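## Task

Put the cartridge marked by a wide blue band into the sealant gun. Seat it all the way forward in the cup of the gun's front ring, with its nozzle sticking out through that ring. The plunger rod can only be drawn back while its small thumb plate, located just behind the handle, is held pushed toward the front of the gun. The loaded gun must end up resting on the table itself, not leaning on any other object. Declare that you are finished to complete the goal.

## Robot and tools

Robot: two arms, left_arm and right_arm, each with a two-finger parallel gripper and a wrist camera. Fixed cameras: cam_head_left, cam_head_right, cam_high, cam_low; wrist cameras: cam_left_wrist, cam_right_wrist. All images are 896x504.

Frame: every position and orientation is in the scene frame. Its origin sits at table-top height halfway between the two nominal arm bases; +z points up, +x points out across the table, and left_arm is on the +y side (arm names do not match image left/right). Calibrated bases: left_arm at (-0.034, +0.318, +0.010) m, right_arm at (-0.046, -0.330, +0.043) m, both nearly unrotated. Reported hand poses may be off by a few centimetres, more at long reach.

Gripper axes: fingers point along the gripper's +z; they open and close along its y. end_effector_position is the point between the finger pads, roughly 1 cm short of the tips.

Row format (used by every moving tool): 16 numbers in one flat list covering both arms: left_arm x, y, z, qw, qx, qy, qz, opening, then right_arm x, y, z, qw, qx, qy, qz, opening. x, y, z are an absolute target position in metres; the quaternion is an absolute target orientation, w first. Opening is a scale from -1 (closed) to +1 (fully open, 0.094 m), and is an absolute command, not a change. Always fill both halves: an arm meant to stay still should get its last reported pose and its current opening repeated exactly, and a 0 opening is a real command, not a no-op.

execute_actions(actions, cameras): actions is a list of actions; each action is a list of up to 15 rows, each row lasting one 1/30 s step, the last row held to fill 15 steps. An action is rejected for both arms if any target lies more than 0.6 m from that gripper's current position along any gripper axis; a badly formed action or a failing first action rejects the whole call. An empty actions list just reports state and images. Each step the controller limits the command to 100 mm and 20 degrees from the measured pose, so large targets take several actions; the result's Hand target shows where each arm is actually headed.

move(target, speed, blend, opening_speed, blocking, cameras): target is one 16-number row or a list of up to 15 rows (absolute poses, no 0.6 m limit). Grippers travel in straight lines, rotating the short way; all arms arrive together; the whole move is capped at 10 s. speed is m/s, 0.002 to 0.5 (default 0.25), rotation limited to twice that in rad/s; one value or one per target. blend (metres) rounds corners in a list. opening_speed (at least 0.2 per second on the -1..1 scale) closes or opens gradually; use a slow value when gripping anything fragile. Openings in later list rows are applied only after all arms stop at that row. blocking=false returns after about 0.5 s while the motion continues; a new move takes over from the running one. The move does not avoid obstacles or the other arm. Faster moves lag and stray more and hit harder; aiming further past a contact presses harder. Do not route a gripper near its own arm's base, which can flip the shoulder posture. The result adds a move: line: done, off_target, moving, held, fault, plus limits (paced means clipped, held means steps withheld). done only means within 10 mm and 2 degrees; it says nothing about contact.

wait(seconds 0 to 10): lets time run with arms holding their last command. stop(): brakes a running move. zoom_image(camera, region [x0, y0, x1, y1] in pixels, at most 504x504): enlarges part of that camera's latest image. read_manual(section): licence texts only. finished_scene(scene: 1 or 2): ends the current scene irreversibly; the next calls act in the next scene.

Reading results: grip_measured is the measured finger opening on the -1..1 scale; it may read up to 1.6 mm wide when empty and reads narrower than a firmly squeezed part, so it does not reveal contact. About 0.05 below the touch reading (more for small, round or soft items) the gripper is squeezing at full force, roughly 50 to 64 N per pad. To release, command well above grip_measured. grip_effort_nm is motor effort (negative closing) with offset and friction; it is not pad force. Joint torques include the arm's weight and have offsets and noise; the first three wrap at ±28 N m. Joint velocities reading within noise means the arm is still. Friction can leave a gripper a centimetre or more off target without any contact.

Hazards: never drop parts, release moving parts, slam, or push very hard; never let the arms hit or press each other (can end the scene); nothing may end up or be left off the table. Brief outside tugs on held parts or pushes on loose items can happen. Holding loads, stretching out, or pushing toward unreachable poses heats motors: MOTOR HOT at 75 °C, fold and idle at 90 °C, collapse at 100 °C. Any arm stop costs time; faster, smooth, low-effort work is better.

Task strategy: hold the thumb plate pressed forward while pulling the plunger rod back, lay the correct cartridge in, slide it forward into the front ring's cup with the nozzle through, and leave the gun flat on the table.

Each tool is called after ">>>" as name(argument=value, ...), one argument or row to a line, values as JSON.

## Session

>>> execute_actions(
  actions=[],
)

Scene clock: 0.00 s.
left_arm: end_effector_position=(+0.3639, +0.3249, +0.1103) grip_measured=+1.000 grip_effort_nm=n/a end_effector_quat_wxyz=(+0.579, -0.034, +0.811, +0.070) | right_arm: end_effector_position=(+0.3473, -0.3025, +0.1341) grip_measured=+1.000 grip_effort_nm=n/a end_effector_quat_wxyz=(+0.598, -0.035, +0.800, -0.002)
Joint positions: left_arm=[-0.091 1.552 0.382 0.835 -0.242 -0.005 0.094] | right_arm=[0.099 1.621 0.317 1.016 0.044 -0.034 0.094]
Joint velocities: within noise
Joint torques (N m): no reading
Heat: left arm: 45 °C; right arm: 46 °C.
Hand target: left_arm +0.3683, +0.3248, +0.1223; +0.594, -0.038, +0.801, +0.068 | right_arm +0.3493, -0.3024, +0.1394; +0.604, -0.034, +0.796, -0.002
Tool commands: left_gripper/opening=+1.0 right_gripper/opening=+1.0

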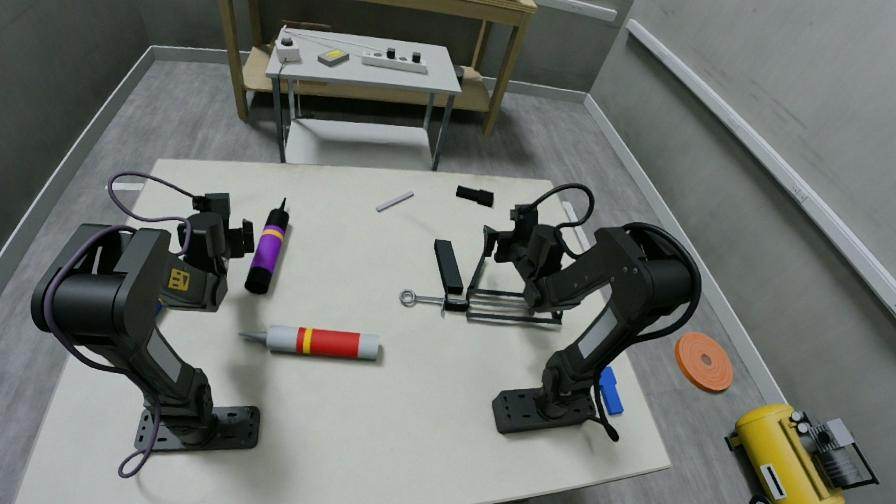

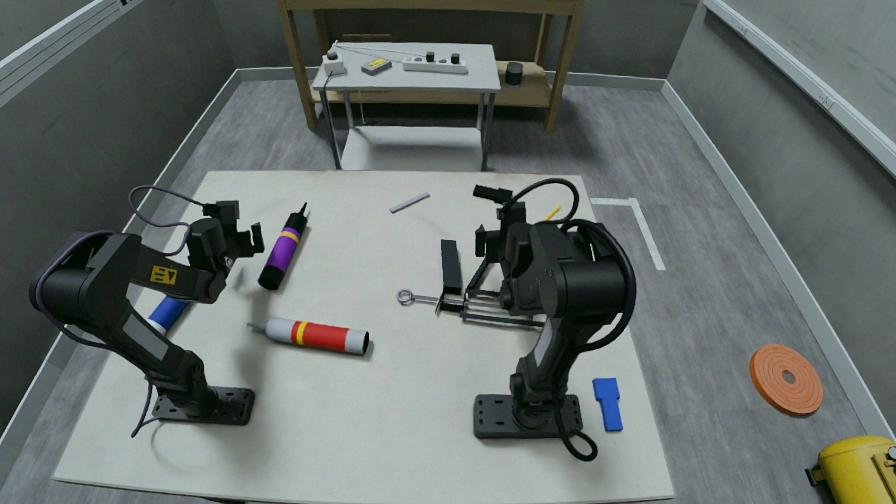

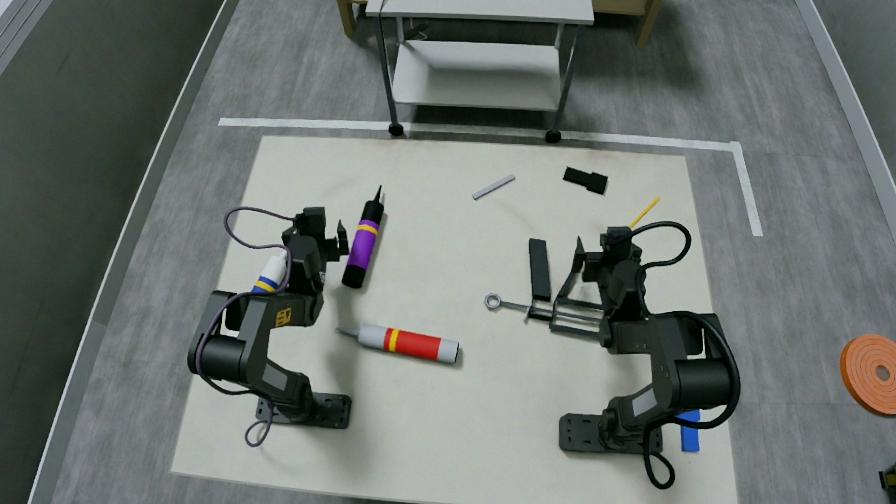

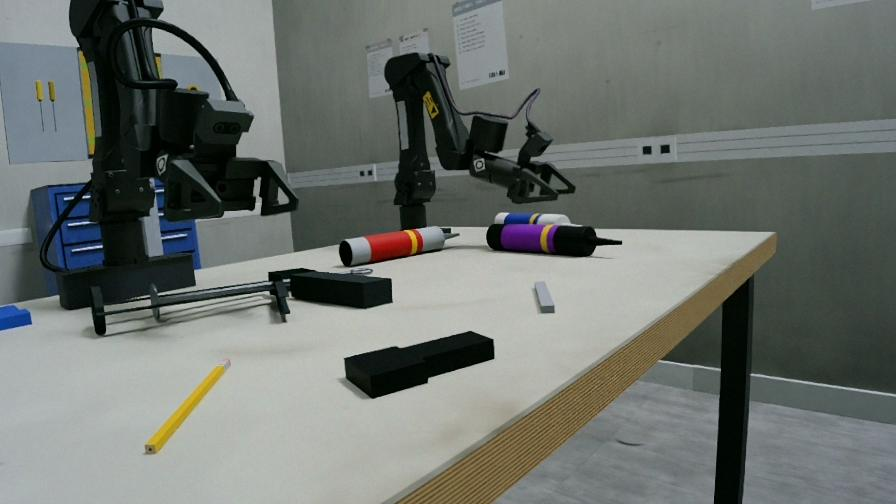

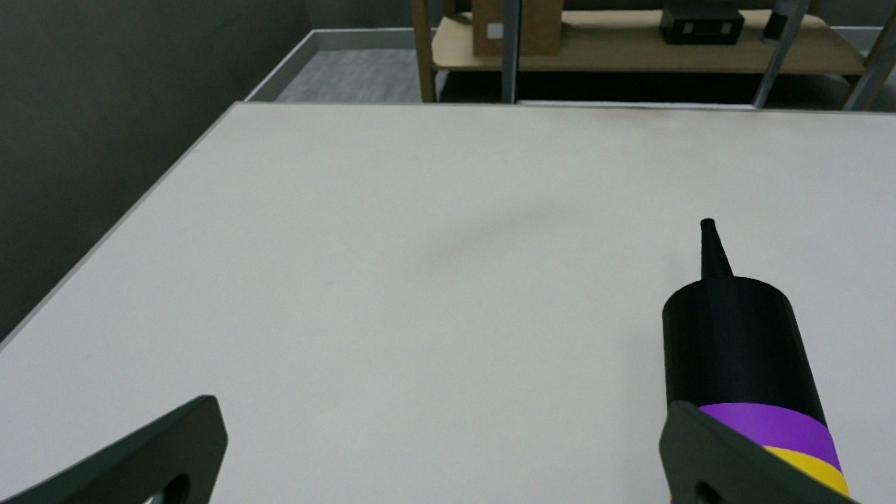

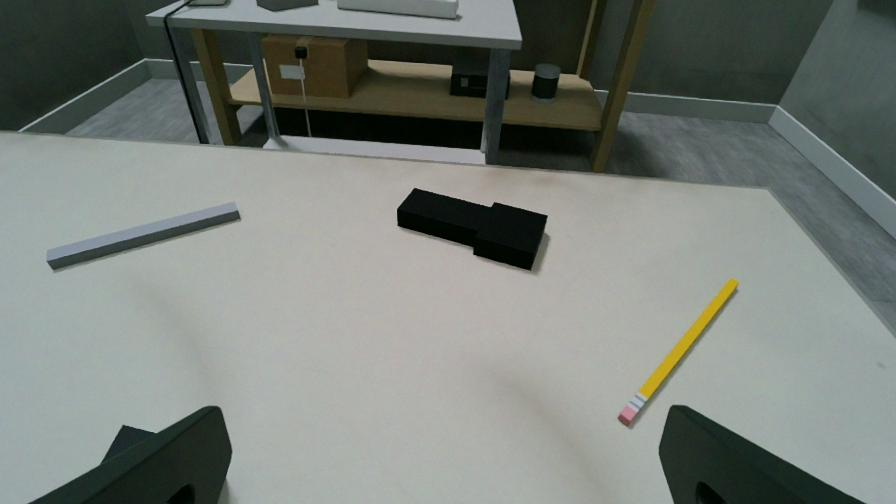

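>>> zoom_image(
  camera="cam_high",
  region=[180, 180, 400, 340],
)

>>> zoom_image(
  camera="cam_high",
  region=[460, 210, 680, 370],
)

>>> zoom_image(
  camera="cam_low",
  region=[40, 180, 440, 380],
)

>>> zoom_image(
  camera="cam_head_right",
  region=[380, 220, 580, 340],
)

>>> zoom_image(
  camera="cam_head_left",
  region=[380, 200, 620, 340],
)

Scaled by 2.291 from the camera's 896x504 image, which has a finer 1280x720 frame.

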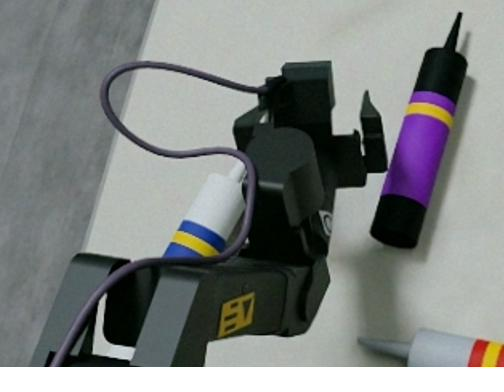

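Scaled by 2.291 from the camera's 896x504 image, which has a finer 1280x720 frame.

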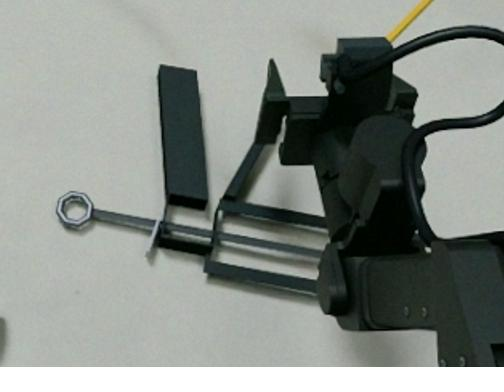

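Scaled by 1.260 from the camera's 896x504 image, which has a finer 1280x720 frame.

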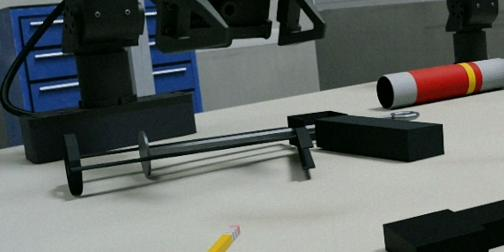

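Scaled by 2.520 from the camera's 896x504 image, which has a finer 1280x720 frame.

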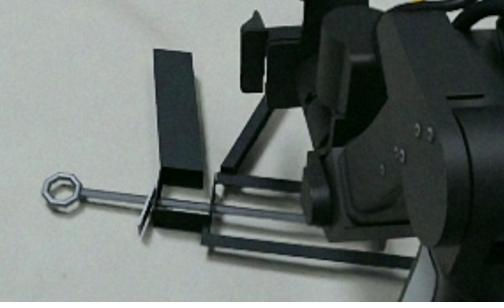

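Scaled by 2.100 from the camera's 896x504 image, which has a finer 1280x720 frame.

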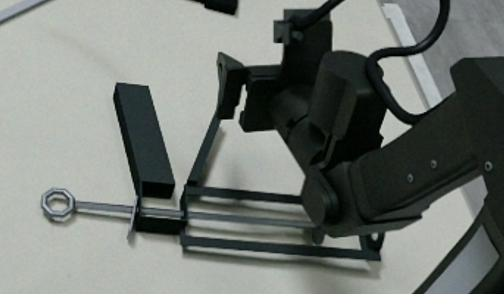

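>>> move(
  target=[
    [0.364,0.325,0.25,0.594,-0.038,0.801,0.068,1,0.347,-0.3025,0.28,0.604,-0.034,0.796,-0.002,1],
    [0.40,0.15,0.30,0.594,-0.038,0.801,0.068,1,0.24,-0.50,0.32,0.604,-0.034,0.796,-0.002,1],
  ],
  blend=0.03,
)

Scene clock: 37.20 s.
left_arm: end_effector_position=(+0.3987, +0.1463, +0.2939) grip_measured=+1.000 grip_effort_nm=0.012 end_effector_quat_wxyz=(+0.598, -0.024, +0.799, +0.061) | right_arm: end_effector_position=(+0.2427, -0.5025, +0.3129) grip_measured=+1.000 grip_effort_nm=0.022 end_effector_quat_wxyz=(+0.606, -0.020, +0.795, -0.004)
Joint positions: left_arm=[-0.637 1.535 1.204 -0.052 -0.733 -0.191 0.094] | right_arm=[-0.978 1.084 0.834 -0.227 -0.955 -0.43 0.094]
Joint velocities: within noise
Joint torques (N m): left_arm=[0.08 -5.31 10.43 1.08 -0.38 -0.15] | right_arm=[-0.35 -2.22 10.07 1.06 -0.4 -0.17]
Heat: left arm: 51 °C; right arm: 50 °C.
Hand target: left_arm +0.4015, +0.1488, +0.2992; +0.596, -0.034, +0.799, +0.070 | right_arm +0.2425, -0.5003, +0.3208; +0.608, -0.028, +0.793, +0.001
Off the commanded pose: left_arm 0.007 m, 2 deg | right_arm 0.008 m, 2 deg.
move: done
camera_calibration:
cam_left_wrist: T_world_to_cam=[[0.120436, -0.990788, -0.0619161, 0.113871], [-0.695134, -0.0396415, -0.717787, 0.52885], [0.70872, 0.129487, -0.693505, -0.00913663], [0, 0, 0, 1]] pos_world=[0.360383, 0.13497, 0.380316]
cam_right_wrist: T_world_to_cam=[[0.0129887, -0.999725, 0.0195151, -0.511231], [-0.633004, -0.023329, -0.773797, 0.424092], [0.77404, -0.00230247, -0.633133, 0.0916764], [0, 0, 0, 1]] pos_world=[0.204131, -0.500986, 0.396181]

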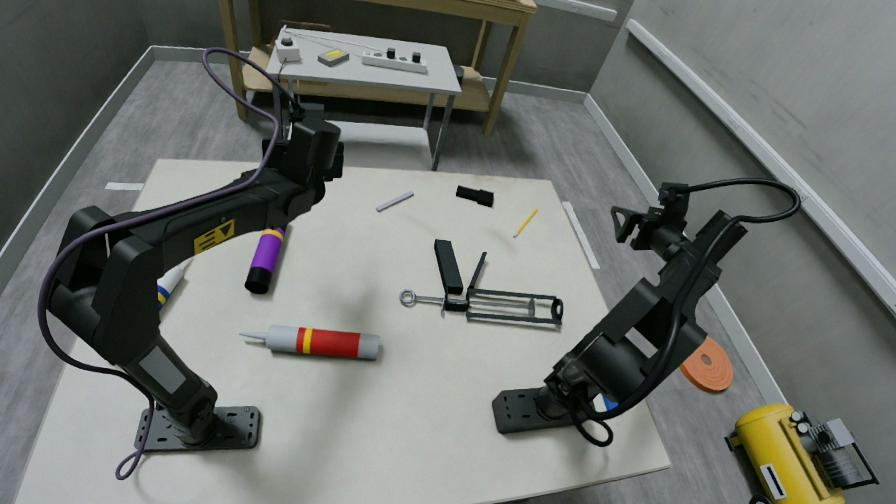

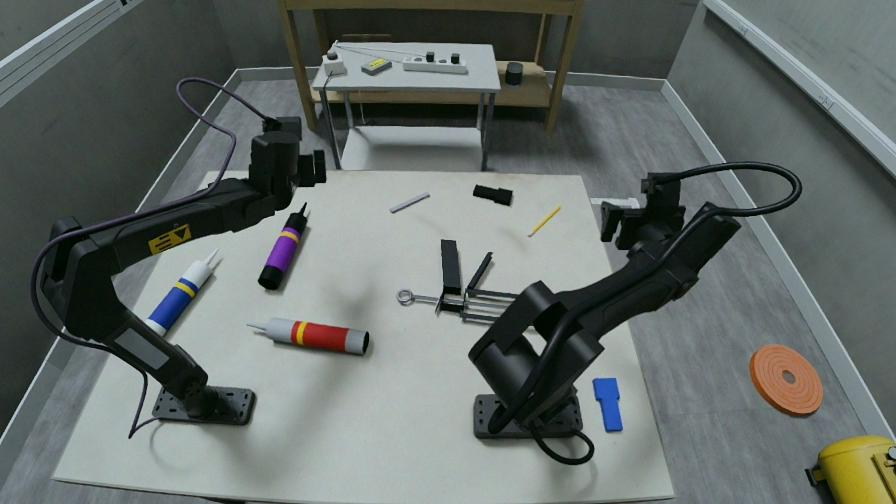

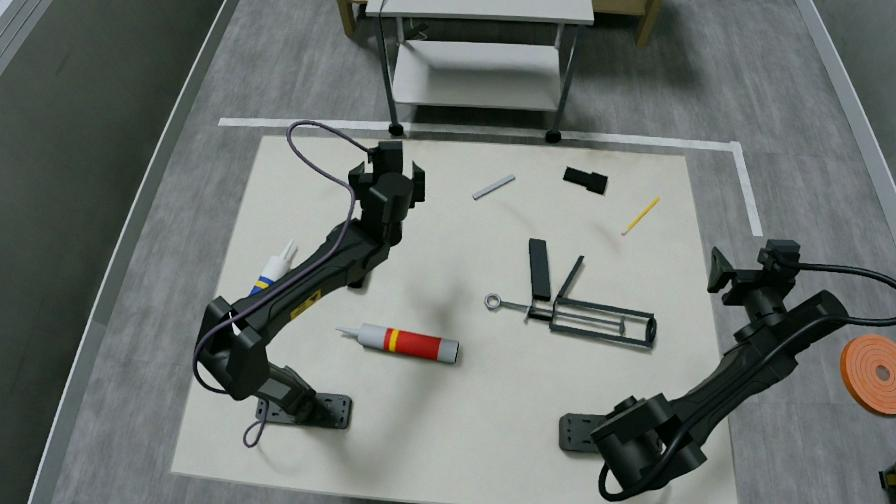

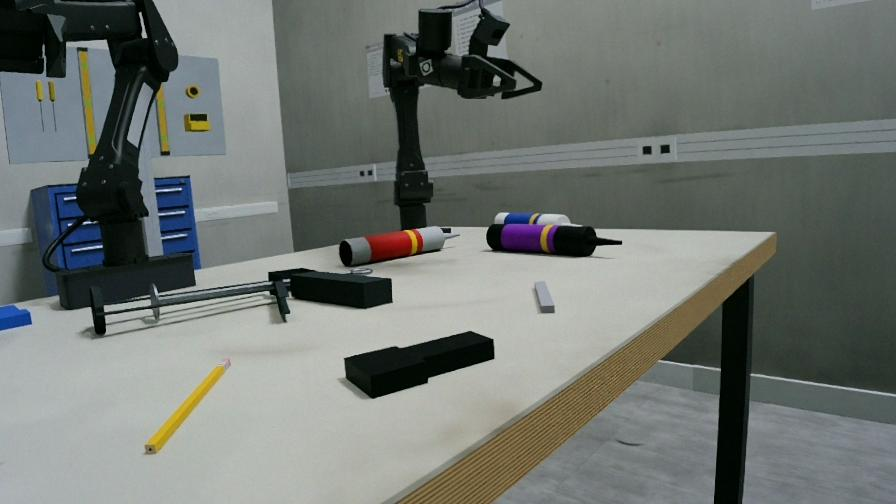

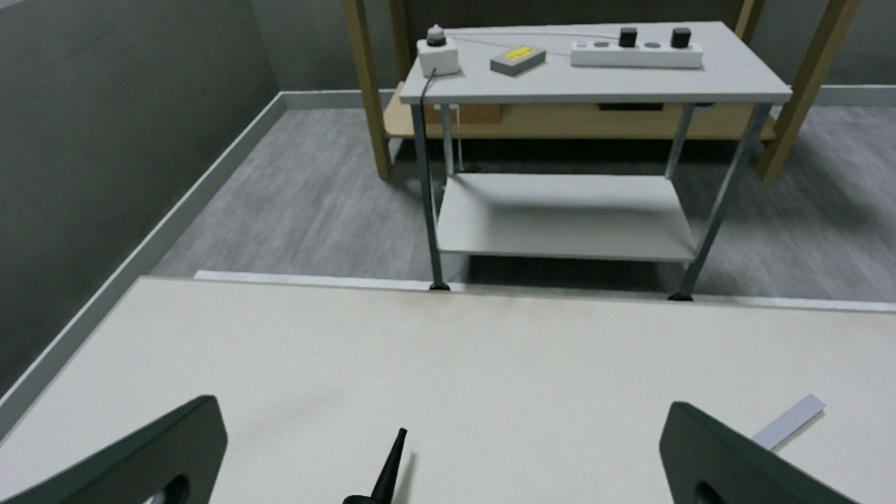

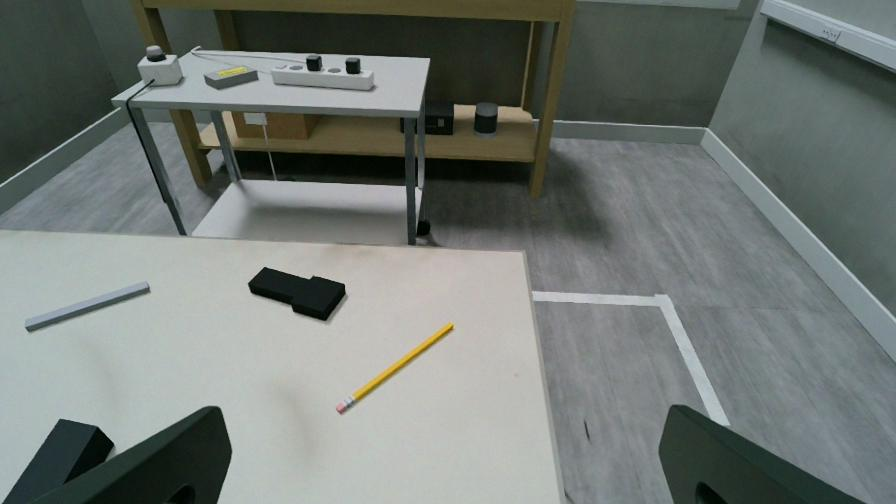

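>>> zoom_image(
  camera="cam_head_left",
  region=[390, 230, 590, 340],
)

>>> zoom_image(
  camera="cam_high",
  region=[470, 220, 690, 370],
)

>>> zoom_image(
  camera="cam_head_right",
  region=[120, 190, 400, 370],
)

>>> zoom_image(
  camera="cam_low",
  region=[70, 240, 410, 350],
)

Scaled by 2.520 from the camera's 896x504 image, which has a finer 1280x720 frame.

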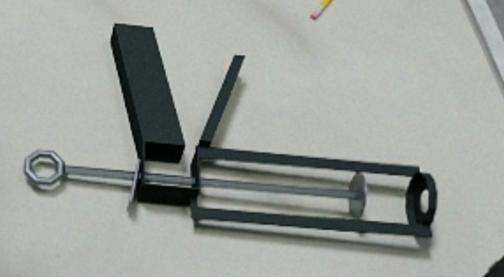

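Scaled by 2.291 from the camera's 896x504 image, which has a finer 1280x720 frame.

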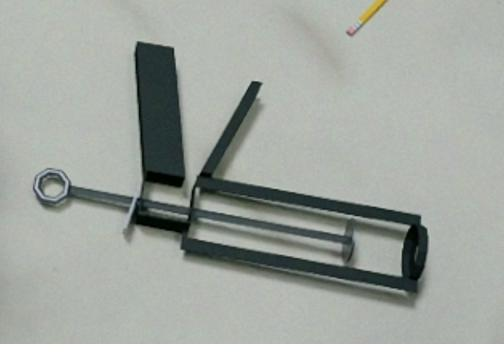

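Scaled by 1.800 from the camera's 896x504 image, which has a finer 1280x720 frame.

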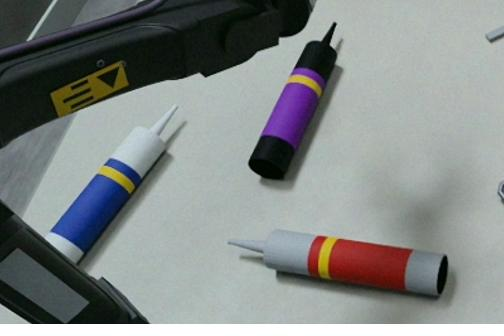

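Scaled by 1.482 from the camera's 896x504 image, which has a finer 1280x720 frame.

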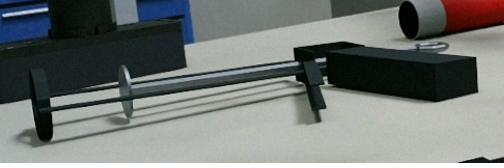

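>>> move(
  target=[0.40,0.15,0.30,0.594,-0.038,0.801,0.068,1,0.24,-0.25,0.28,0.0,0,1,0,1],
)

Scene clock: 110.30 s.
left_arm: end_effector_position=(+0.3979, +0.1468, +0.2915) grip_measured=+1.000 grip_effort_nm=0.007 end_effector_quat_wxyz=(+0.595, -0.025, +0.801, +0.061) | right_arm: end_effector_position=(+0.2381, -0.2519, +0.2758) grip_measured=+1.000 grip_effort_nm=0.022 end_effector_quat_wxyz=(+0.083, -0.012, +0.996, +0.009)
Joint positions: left_arm=[-0.637 1.535 1.204 -0.064 -0.733 -0.201 0.094] | right_arm=[0.292 1.572 1.719 -1.554 0.026 0.253 0.094]
Joint velocities: within noise
Joint torques (N m): left_arm=[0.06 -5.79 10.37 1.07 -0.37 -0.12] | right_arm=[0.29 -5.15 8.38 0.28 -0.08 0.13]
Heat: left arm: 43 °C; right arm: 43 °C.
Hand target: left_arm +0.3998, +0.1500, +0.2999; +0.594, -0.037, +0.800, +0.068 | right_arm +0.2378, -0.2492, +0.2810; +0.083, -0.007, +0.996, +0.015
Off the commanded pose: left_arm 0.009 m, 2 deg | right_arm 0.005 m, 10 deg.
joint sent to its limit (right arm) — joint 4 (wrist pitch), lower limit. The joint targets are off in orientation, not in position.
move: off_target (right_arm)
camera_calibration:
cam_left_wrist: T_world_to_cam=[[0.122912, -0.990597, -0.0600824, 0.112831], [-0.701075, -0.0438194, -0.71174, 0.527907], [0.702414, 0.129603, -0.699869, -0.00592166], [0, 0, 0, 1]] pos_world=[0.360394, 0.13567, 0.378367]
cam_right_wrist: T_world_to_cam=[[0.010806, -0.999906, -0.00839913, -0.251723], [-0.968314, -0.0125597, 0.24942, 0.198724], [-0.249502, 0.00543777, -0.968359, 0.410482], [0, 0, 0, 1]] pos_world=[0.297564, -0.251435, 0.345814]

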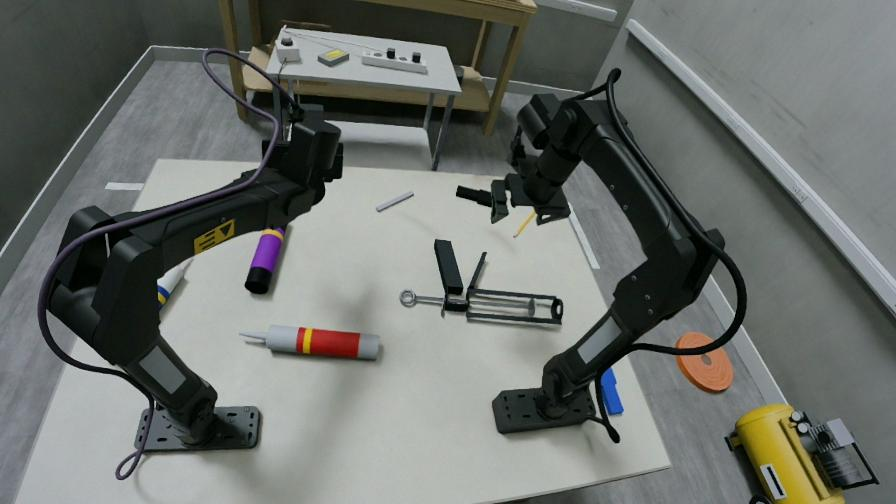

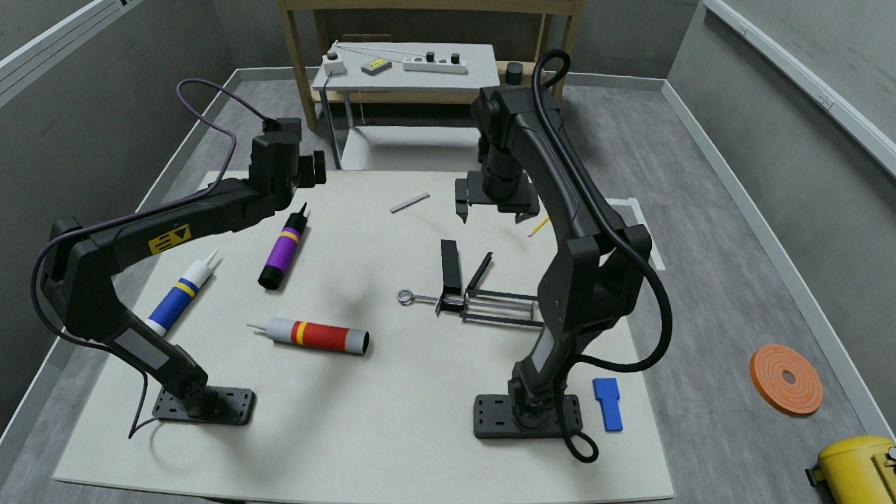

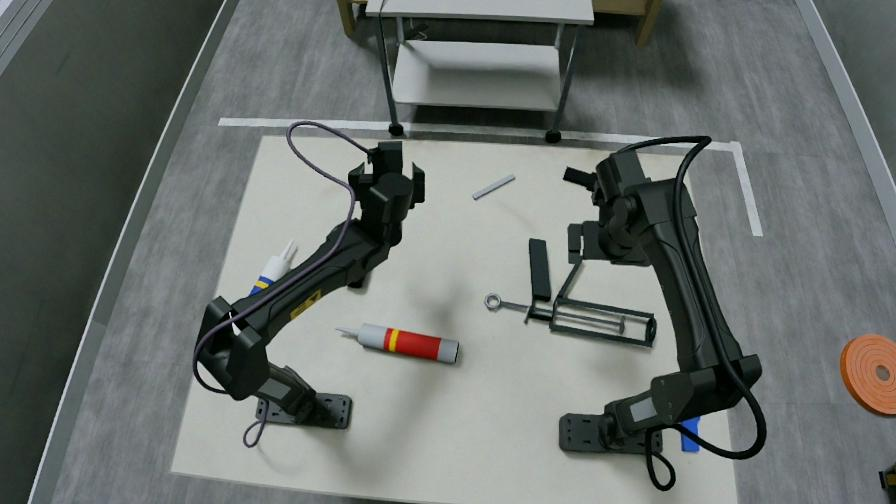

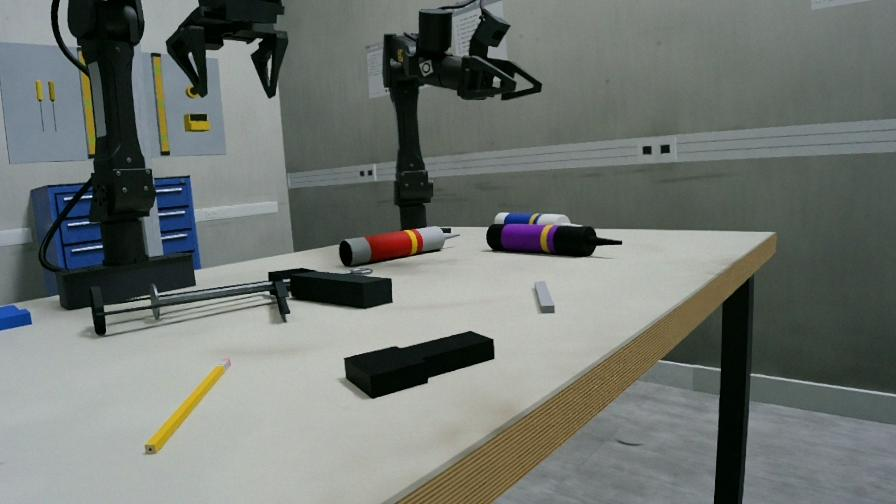

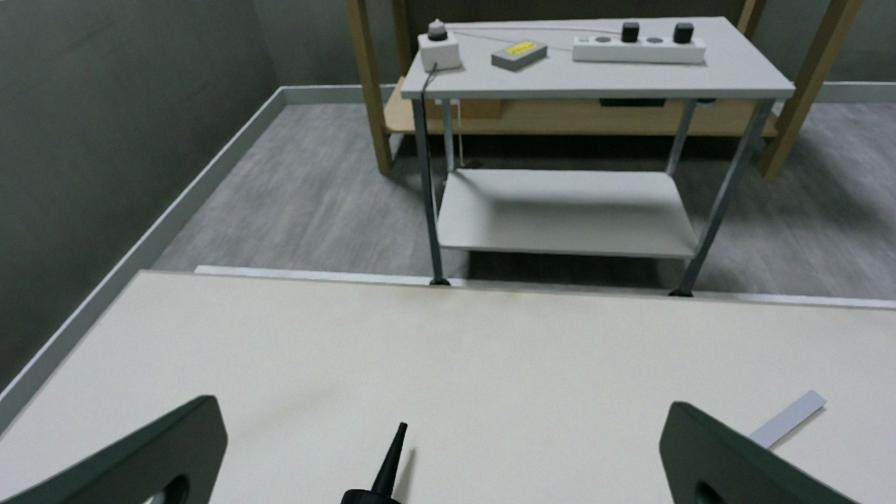

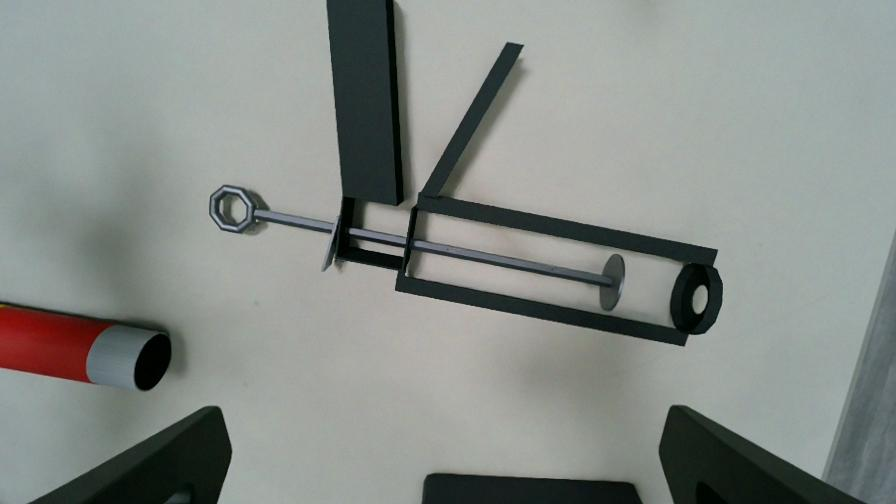

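>>> zoom_image(
  camera="cam_right_wrist",
  region=[200, 120, 480, 300],
)

>>> zoom_image(
  camera="cam_right_wrist",
  region=[480, 180, 760, 360],
)

Scaled by 1.800 from the camera's 896x504 image, which has a finer 1280x720 frame.

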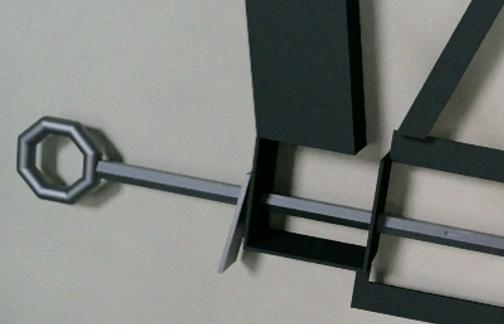

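Scaled by 1.800 from the camera's 896x504 image, which has a finer 1280x720 frame.

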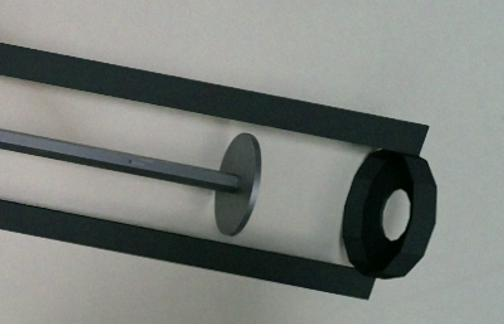

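>>> move(
  target=[0.40,0.15,0.30,0.594,-0.038,0.801,0.068,1,0.20,-0.20,0.17,0.0,0.0654,0.9979,0,1],
  cameras=["cam_right_wrist","cam_head_left","cam_low"],
)

>>> zoom_image(
  camera="cam_right_wrist",
  region=[200, 60, 640, 307],
)

Scene clock: 203.53 s.
left_arm: end_effector_position=(+0.3979, +0.1468, +0.2915) grip_measured=+1.000 grip_effort_nm=0.012 end_effector_quat_wxyz=(+0.595, -0.025, +0.801, +0.061) | right_arm: end_effector_position=(+0.1986, -0.2037, +0.1727) grip_measured=+1.000 grip_effort_nm=0.022 end_effector_quat_wxyz=(-0.002, +0.061, +0.998, -0.004)
Joint positions: left_arm=[-0.637 1.535 1.204 -0.064 -0.733 -0.201 0.094] | right_arm=[0.489 1.589 1.331 -1.321 0.006 0.598 0.094]
Joint velocities: within noise
Joint torques (N m): left_arm=[0.05 -5.79 10.33 1.06 -0.34 -0.19] | right_arm=[0.59 -6.13 5.27 0.37 -0.05 0.13]
Heat: left arm: 41 °C; right arm: 37 °C.
Hand target: left_arm +0.3999, +0.1500, +0.3000; +0.595, -0.037, +0.800, +0.068 | right_arm +0.1987, -0.2006, +0.1704; +0.000, +0.065, +0.998, -0.001
Off the commanded pose: left_arm 0.009 m, 2 deg | right_arm 0.005 m, 1 deg.
move: done
camera_calibration:
cam_right_wrist: T_world_to_cam=[[-0.135206, -0.990629, 0.019321, -0.177903], [-0.903563, 0.131277, 0.407848, 0.175899], [-0.406563, 0.0376858, -0.912845, 0.328685], [0, 0, 0, 1]] pos_world=[0.268514, -0.211715, 0.231735]
Images, in order (width x height): cam_head_left 896x504, cam_low 896x504, cam_right_wrist 896x504.

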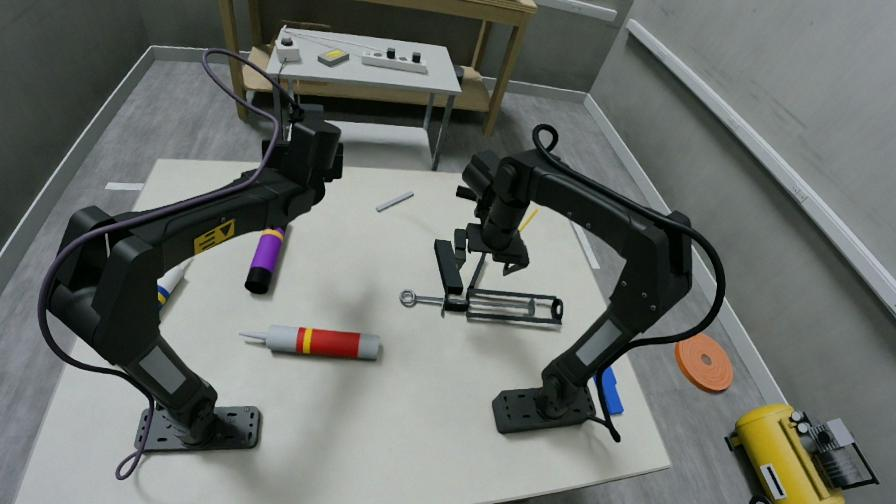

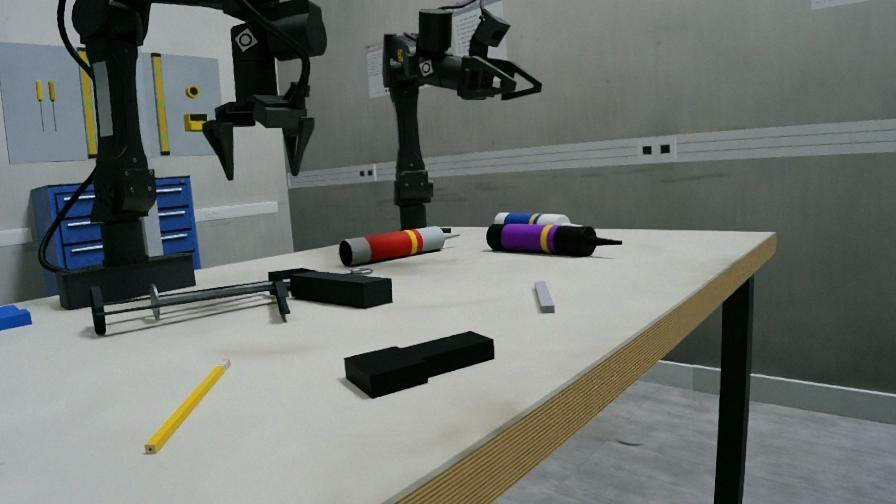

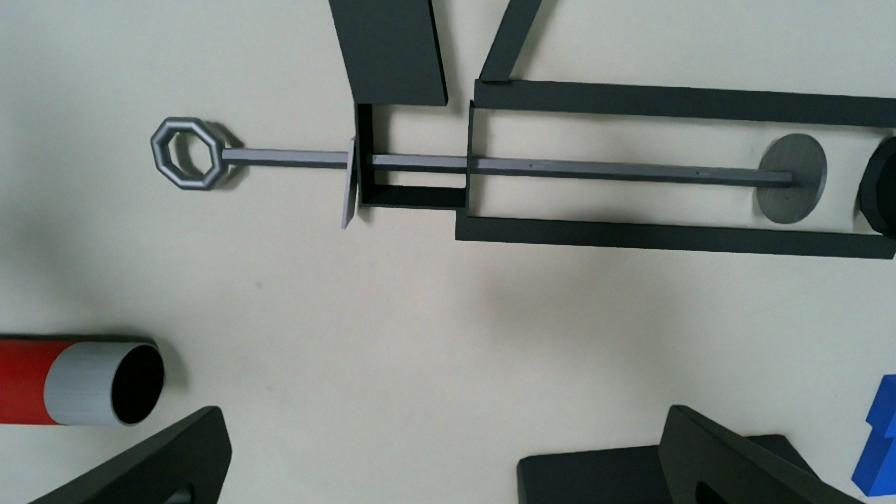

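Scaled by 1.145 from the camera's 896x504 image, which has a finer 1280x720 frame.

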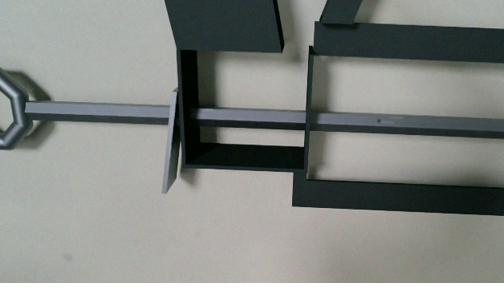

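>>> zoom_image(
  camera="cam_low",
  region=[230, 250, 400, 340],
)

>>> zoom_image(
  camera="cam_low",
  region=[70, 260, 240, 350],
)

Scaled by 2.965 from the camera's 896x504 image, which has a finer 1280x720 frame.

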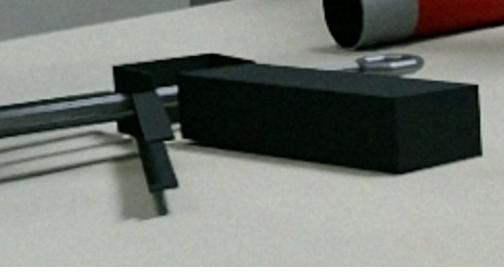

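Scaled by 2.965 from the camera's 896x504 image, which has a finer 1280x720 frame.

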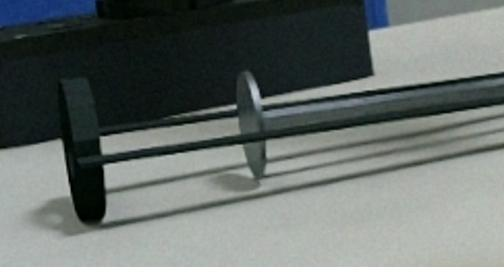

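>>> move(
  target=[0.40,0.15,0.30,0.594,-0.038,0.801,0.068,1,0.207,-0.188,0.09,0.0,0.0828,0.9966,0,1],
  cameras=["cam_right_wrist","cam_low"],
)

>>> zoom_image(
  camera="cam_low",
  region=[70, 150, 410, 350],
)

Scene clock: 286.97 s.
left_arm: end_effector_position=(+0.3979, +0.1468, +0.2915) grip_measured=+1.000 grip_effort_nm=0.017 end_effector_quat_wxyz=(+0.595, -0.025, +0.801, +0.061) | right_arm: end_effector_position=(+0.2065, -0.1912, +0.0928) grip_measured=+1.000 grip_effort_nm=0.027 end_effector_quat_wxyz=(-0.001, +0.078, +0.997, -0.004)
Joint positions: left_arm=[-0.637 1.535 1.204 -0.064 -0.733 -0.201 0.094] | right_arm=[0.515 1.688 1.115 -1.003 0.006 0.658 0.094]
Joint velocities: within noise
Joint torques (N m): left_arm=[0.03 -5.98 10.43 1.05 -0.36 -0.14] | right_arm=[0.57 -6.6 5.18 0.34 -0.06 0.13]
Heat: left arm: 40 °C; right arm: 36 °C.
Hand target: left_arm +0.3999, +0.1500, +0.3000; +0.595, -0.037, +0.800, +0.068 | right_arm +0.2061, -0.1882, +0.0901; +0.000, +0.082, +0.997, +0.000
Off the commanded pose: left_arm 0.009 m, 2 deg | right_arm 0.004 m, 1 deg.
move: done
camera_calibration:
cam_right_wrist: T_world_to_cam=[[-0.168587, -0.985513, 0.0185156, -0.154989], [-0.899373, 0.161484, 0.406265, 0.219012], [-0.403369, 0.0518385, -0.913568, 0.260544], [0, 0, 0, 1]] pos_world=[0.27594, -0.201617, 0.151918]
Images, in order (width x height): cam_low 896x504, cam_right_wrist 896x504.

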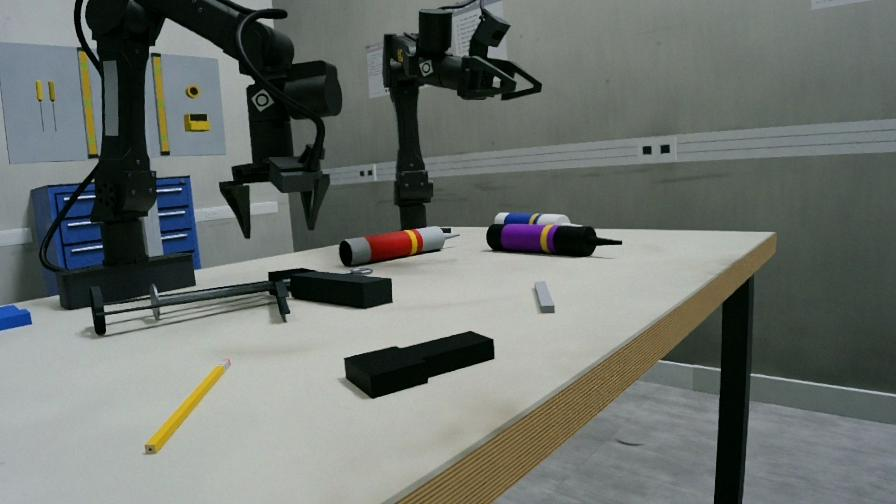

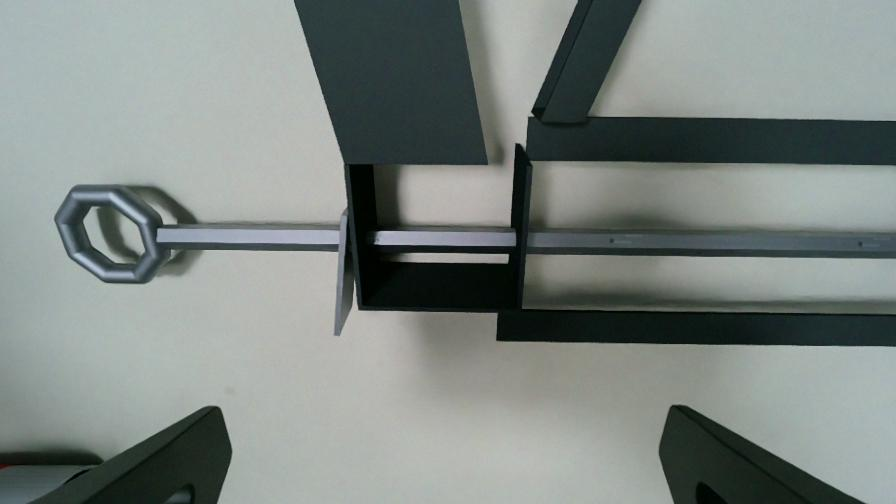

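Scaled by 1.482 from the camera's 896x504 image, which has a finer 1280x720 frame.

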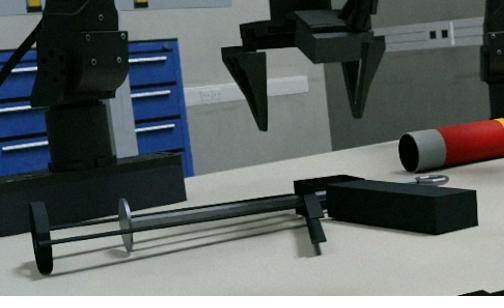

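>>> move(
  target=[0.40,0.15,0.30,0.594,-0.038,0.801,0.068,1,0.210,-0.184,0.05,0.0,0.0828,0.9966,0,1],
  speed=0.1,
  cameras=["cam_right_wrist","cam_low"],
)

>>> zoom_image(
  camera="cam_low",
  region=[200, 200, 400, 340],
)

Scene clock: 307.23 s.
left_arm: end_effector_position=(+0.3979, +0.1468, +0.2915) grip_measured=+1.000 grip_effort_nm=0.007 end_effector_quat_wxyz=(+0.595, -0.025, +0.801, +0.061) | right_arm: end_effector_position=(+0.2117, -0.1884, +0.0537) grip_measured=+1.000 grip_effort_nm=0.027 end_effector_quat_wxyz=(+0.001, +0.081, +0.997, -0.003)
Joint positions: left_arm=[-0.637 1.535 1.204 -0.064 -0.733 -0.201 0.094] | right_arm=[0.515 1.767 1.038 -0.844 0.006 0.664 0.094]
Joint velocities: within noise
Joint torques (N m): left_arm=[-0.01 -5.82 10.54 1.08 -0.36 -0.16] | right_arm=[0.66 -6.65 4.77 0.36 -0.06 0.13]
Heat: left arm: 39 °C; right arm: 35 °C.
Hand target: left_arm +0.3999, +0.1500, +0.3000; +0.595, -0.037, +0.800, +0.068 | right_arm +0.2100, -0.1855, +0.0497; -0.001, +0.085, +0.996, +0.000
Off the commanded pose: left_arm 0.009 m, 2 deg | right_arm 0.006 m, 0 deg.
move: done
camera_calibration:
cam_right_wrist: T_world_to_cam=[[-0.1747, -0.984497, 0.0156376, -0.148927], [-0.900017, 0.16611, 0.40296, 0.240278], [-0.399311, 0.0563231, -0.915084, 0.226921], [0, 0, 0, 1]] pos_world=[0.280849, -0.199311, 0.113158]
Images, in order (width x height): cam_low 896x504, cam_right_wrist 896x504.

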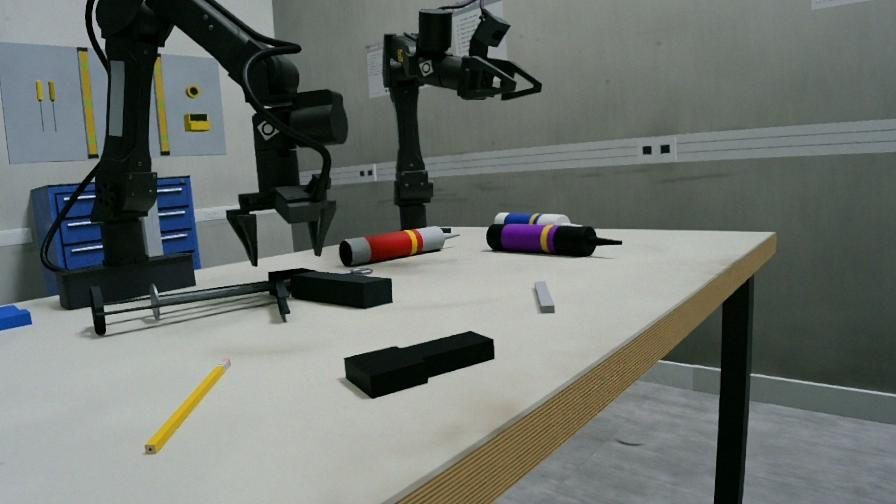

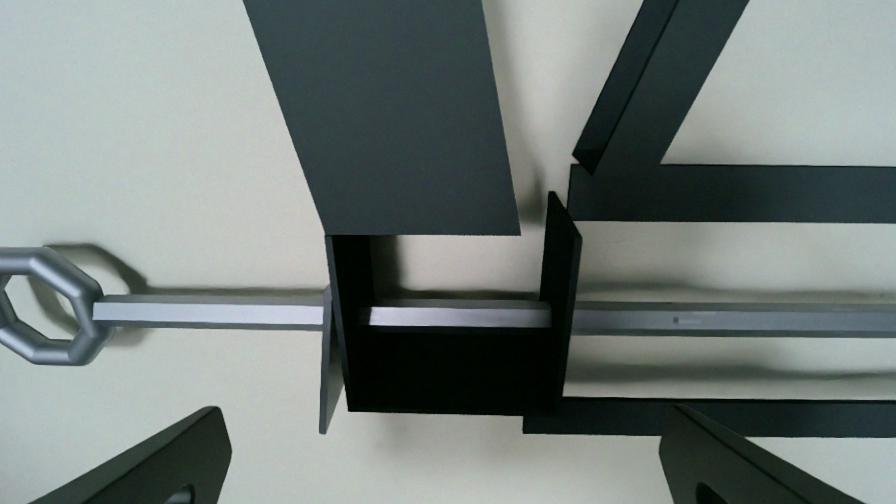

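Scaled by 2.520 from the camera's 896x504 image, which has a finer 1280x720 frame.

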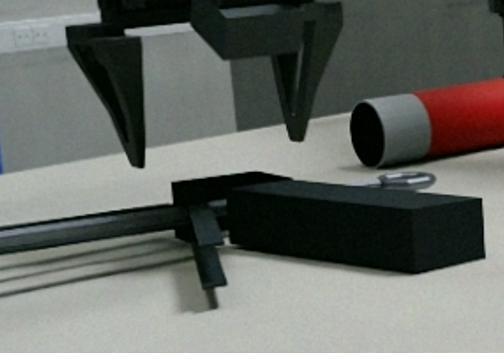

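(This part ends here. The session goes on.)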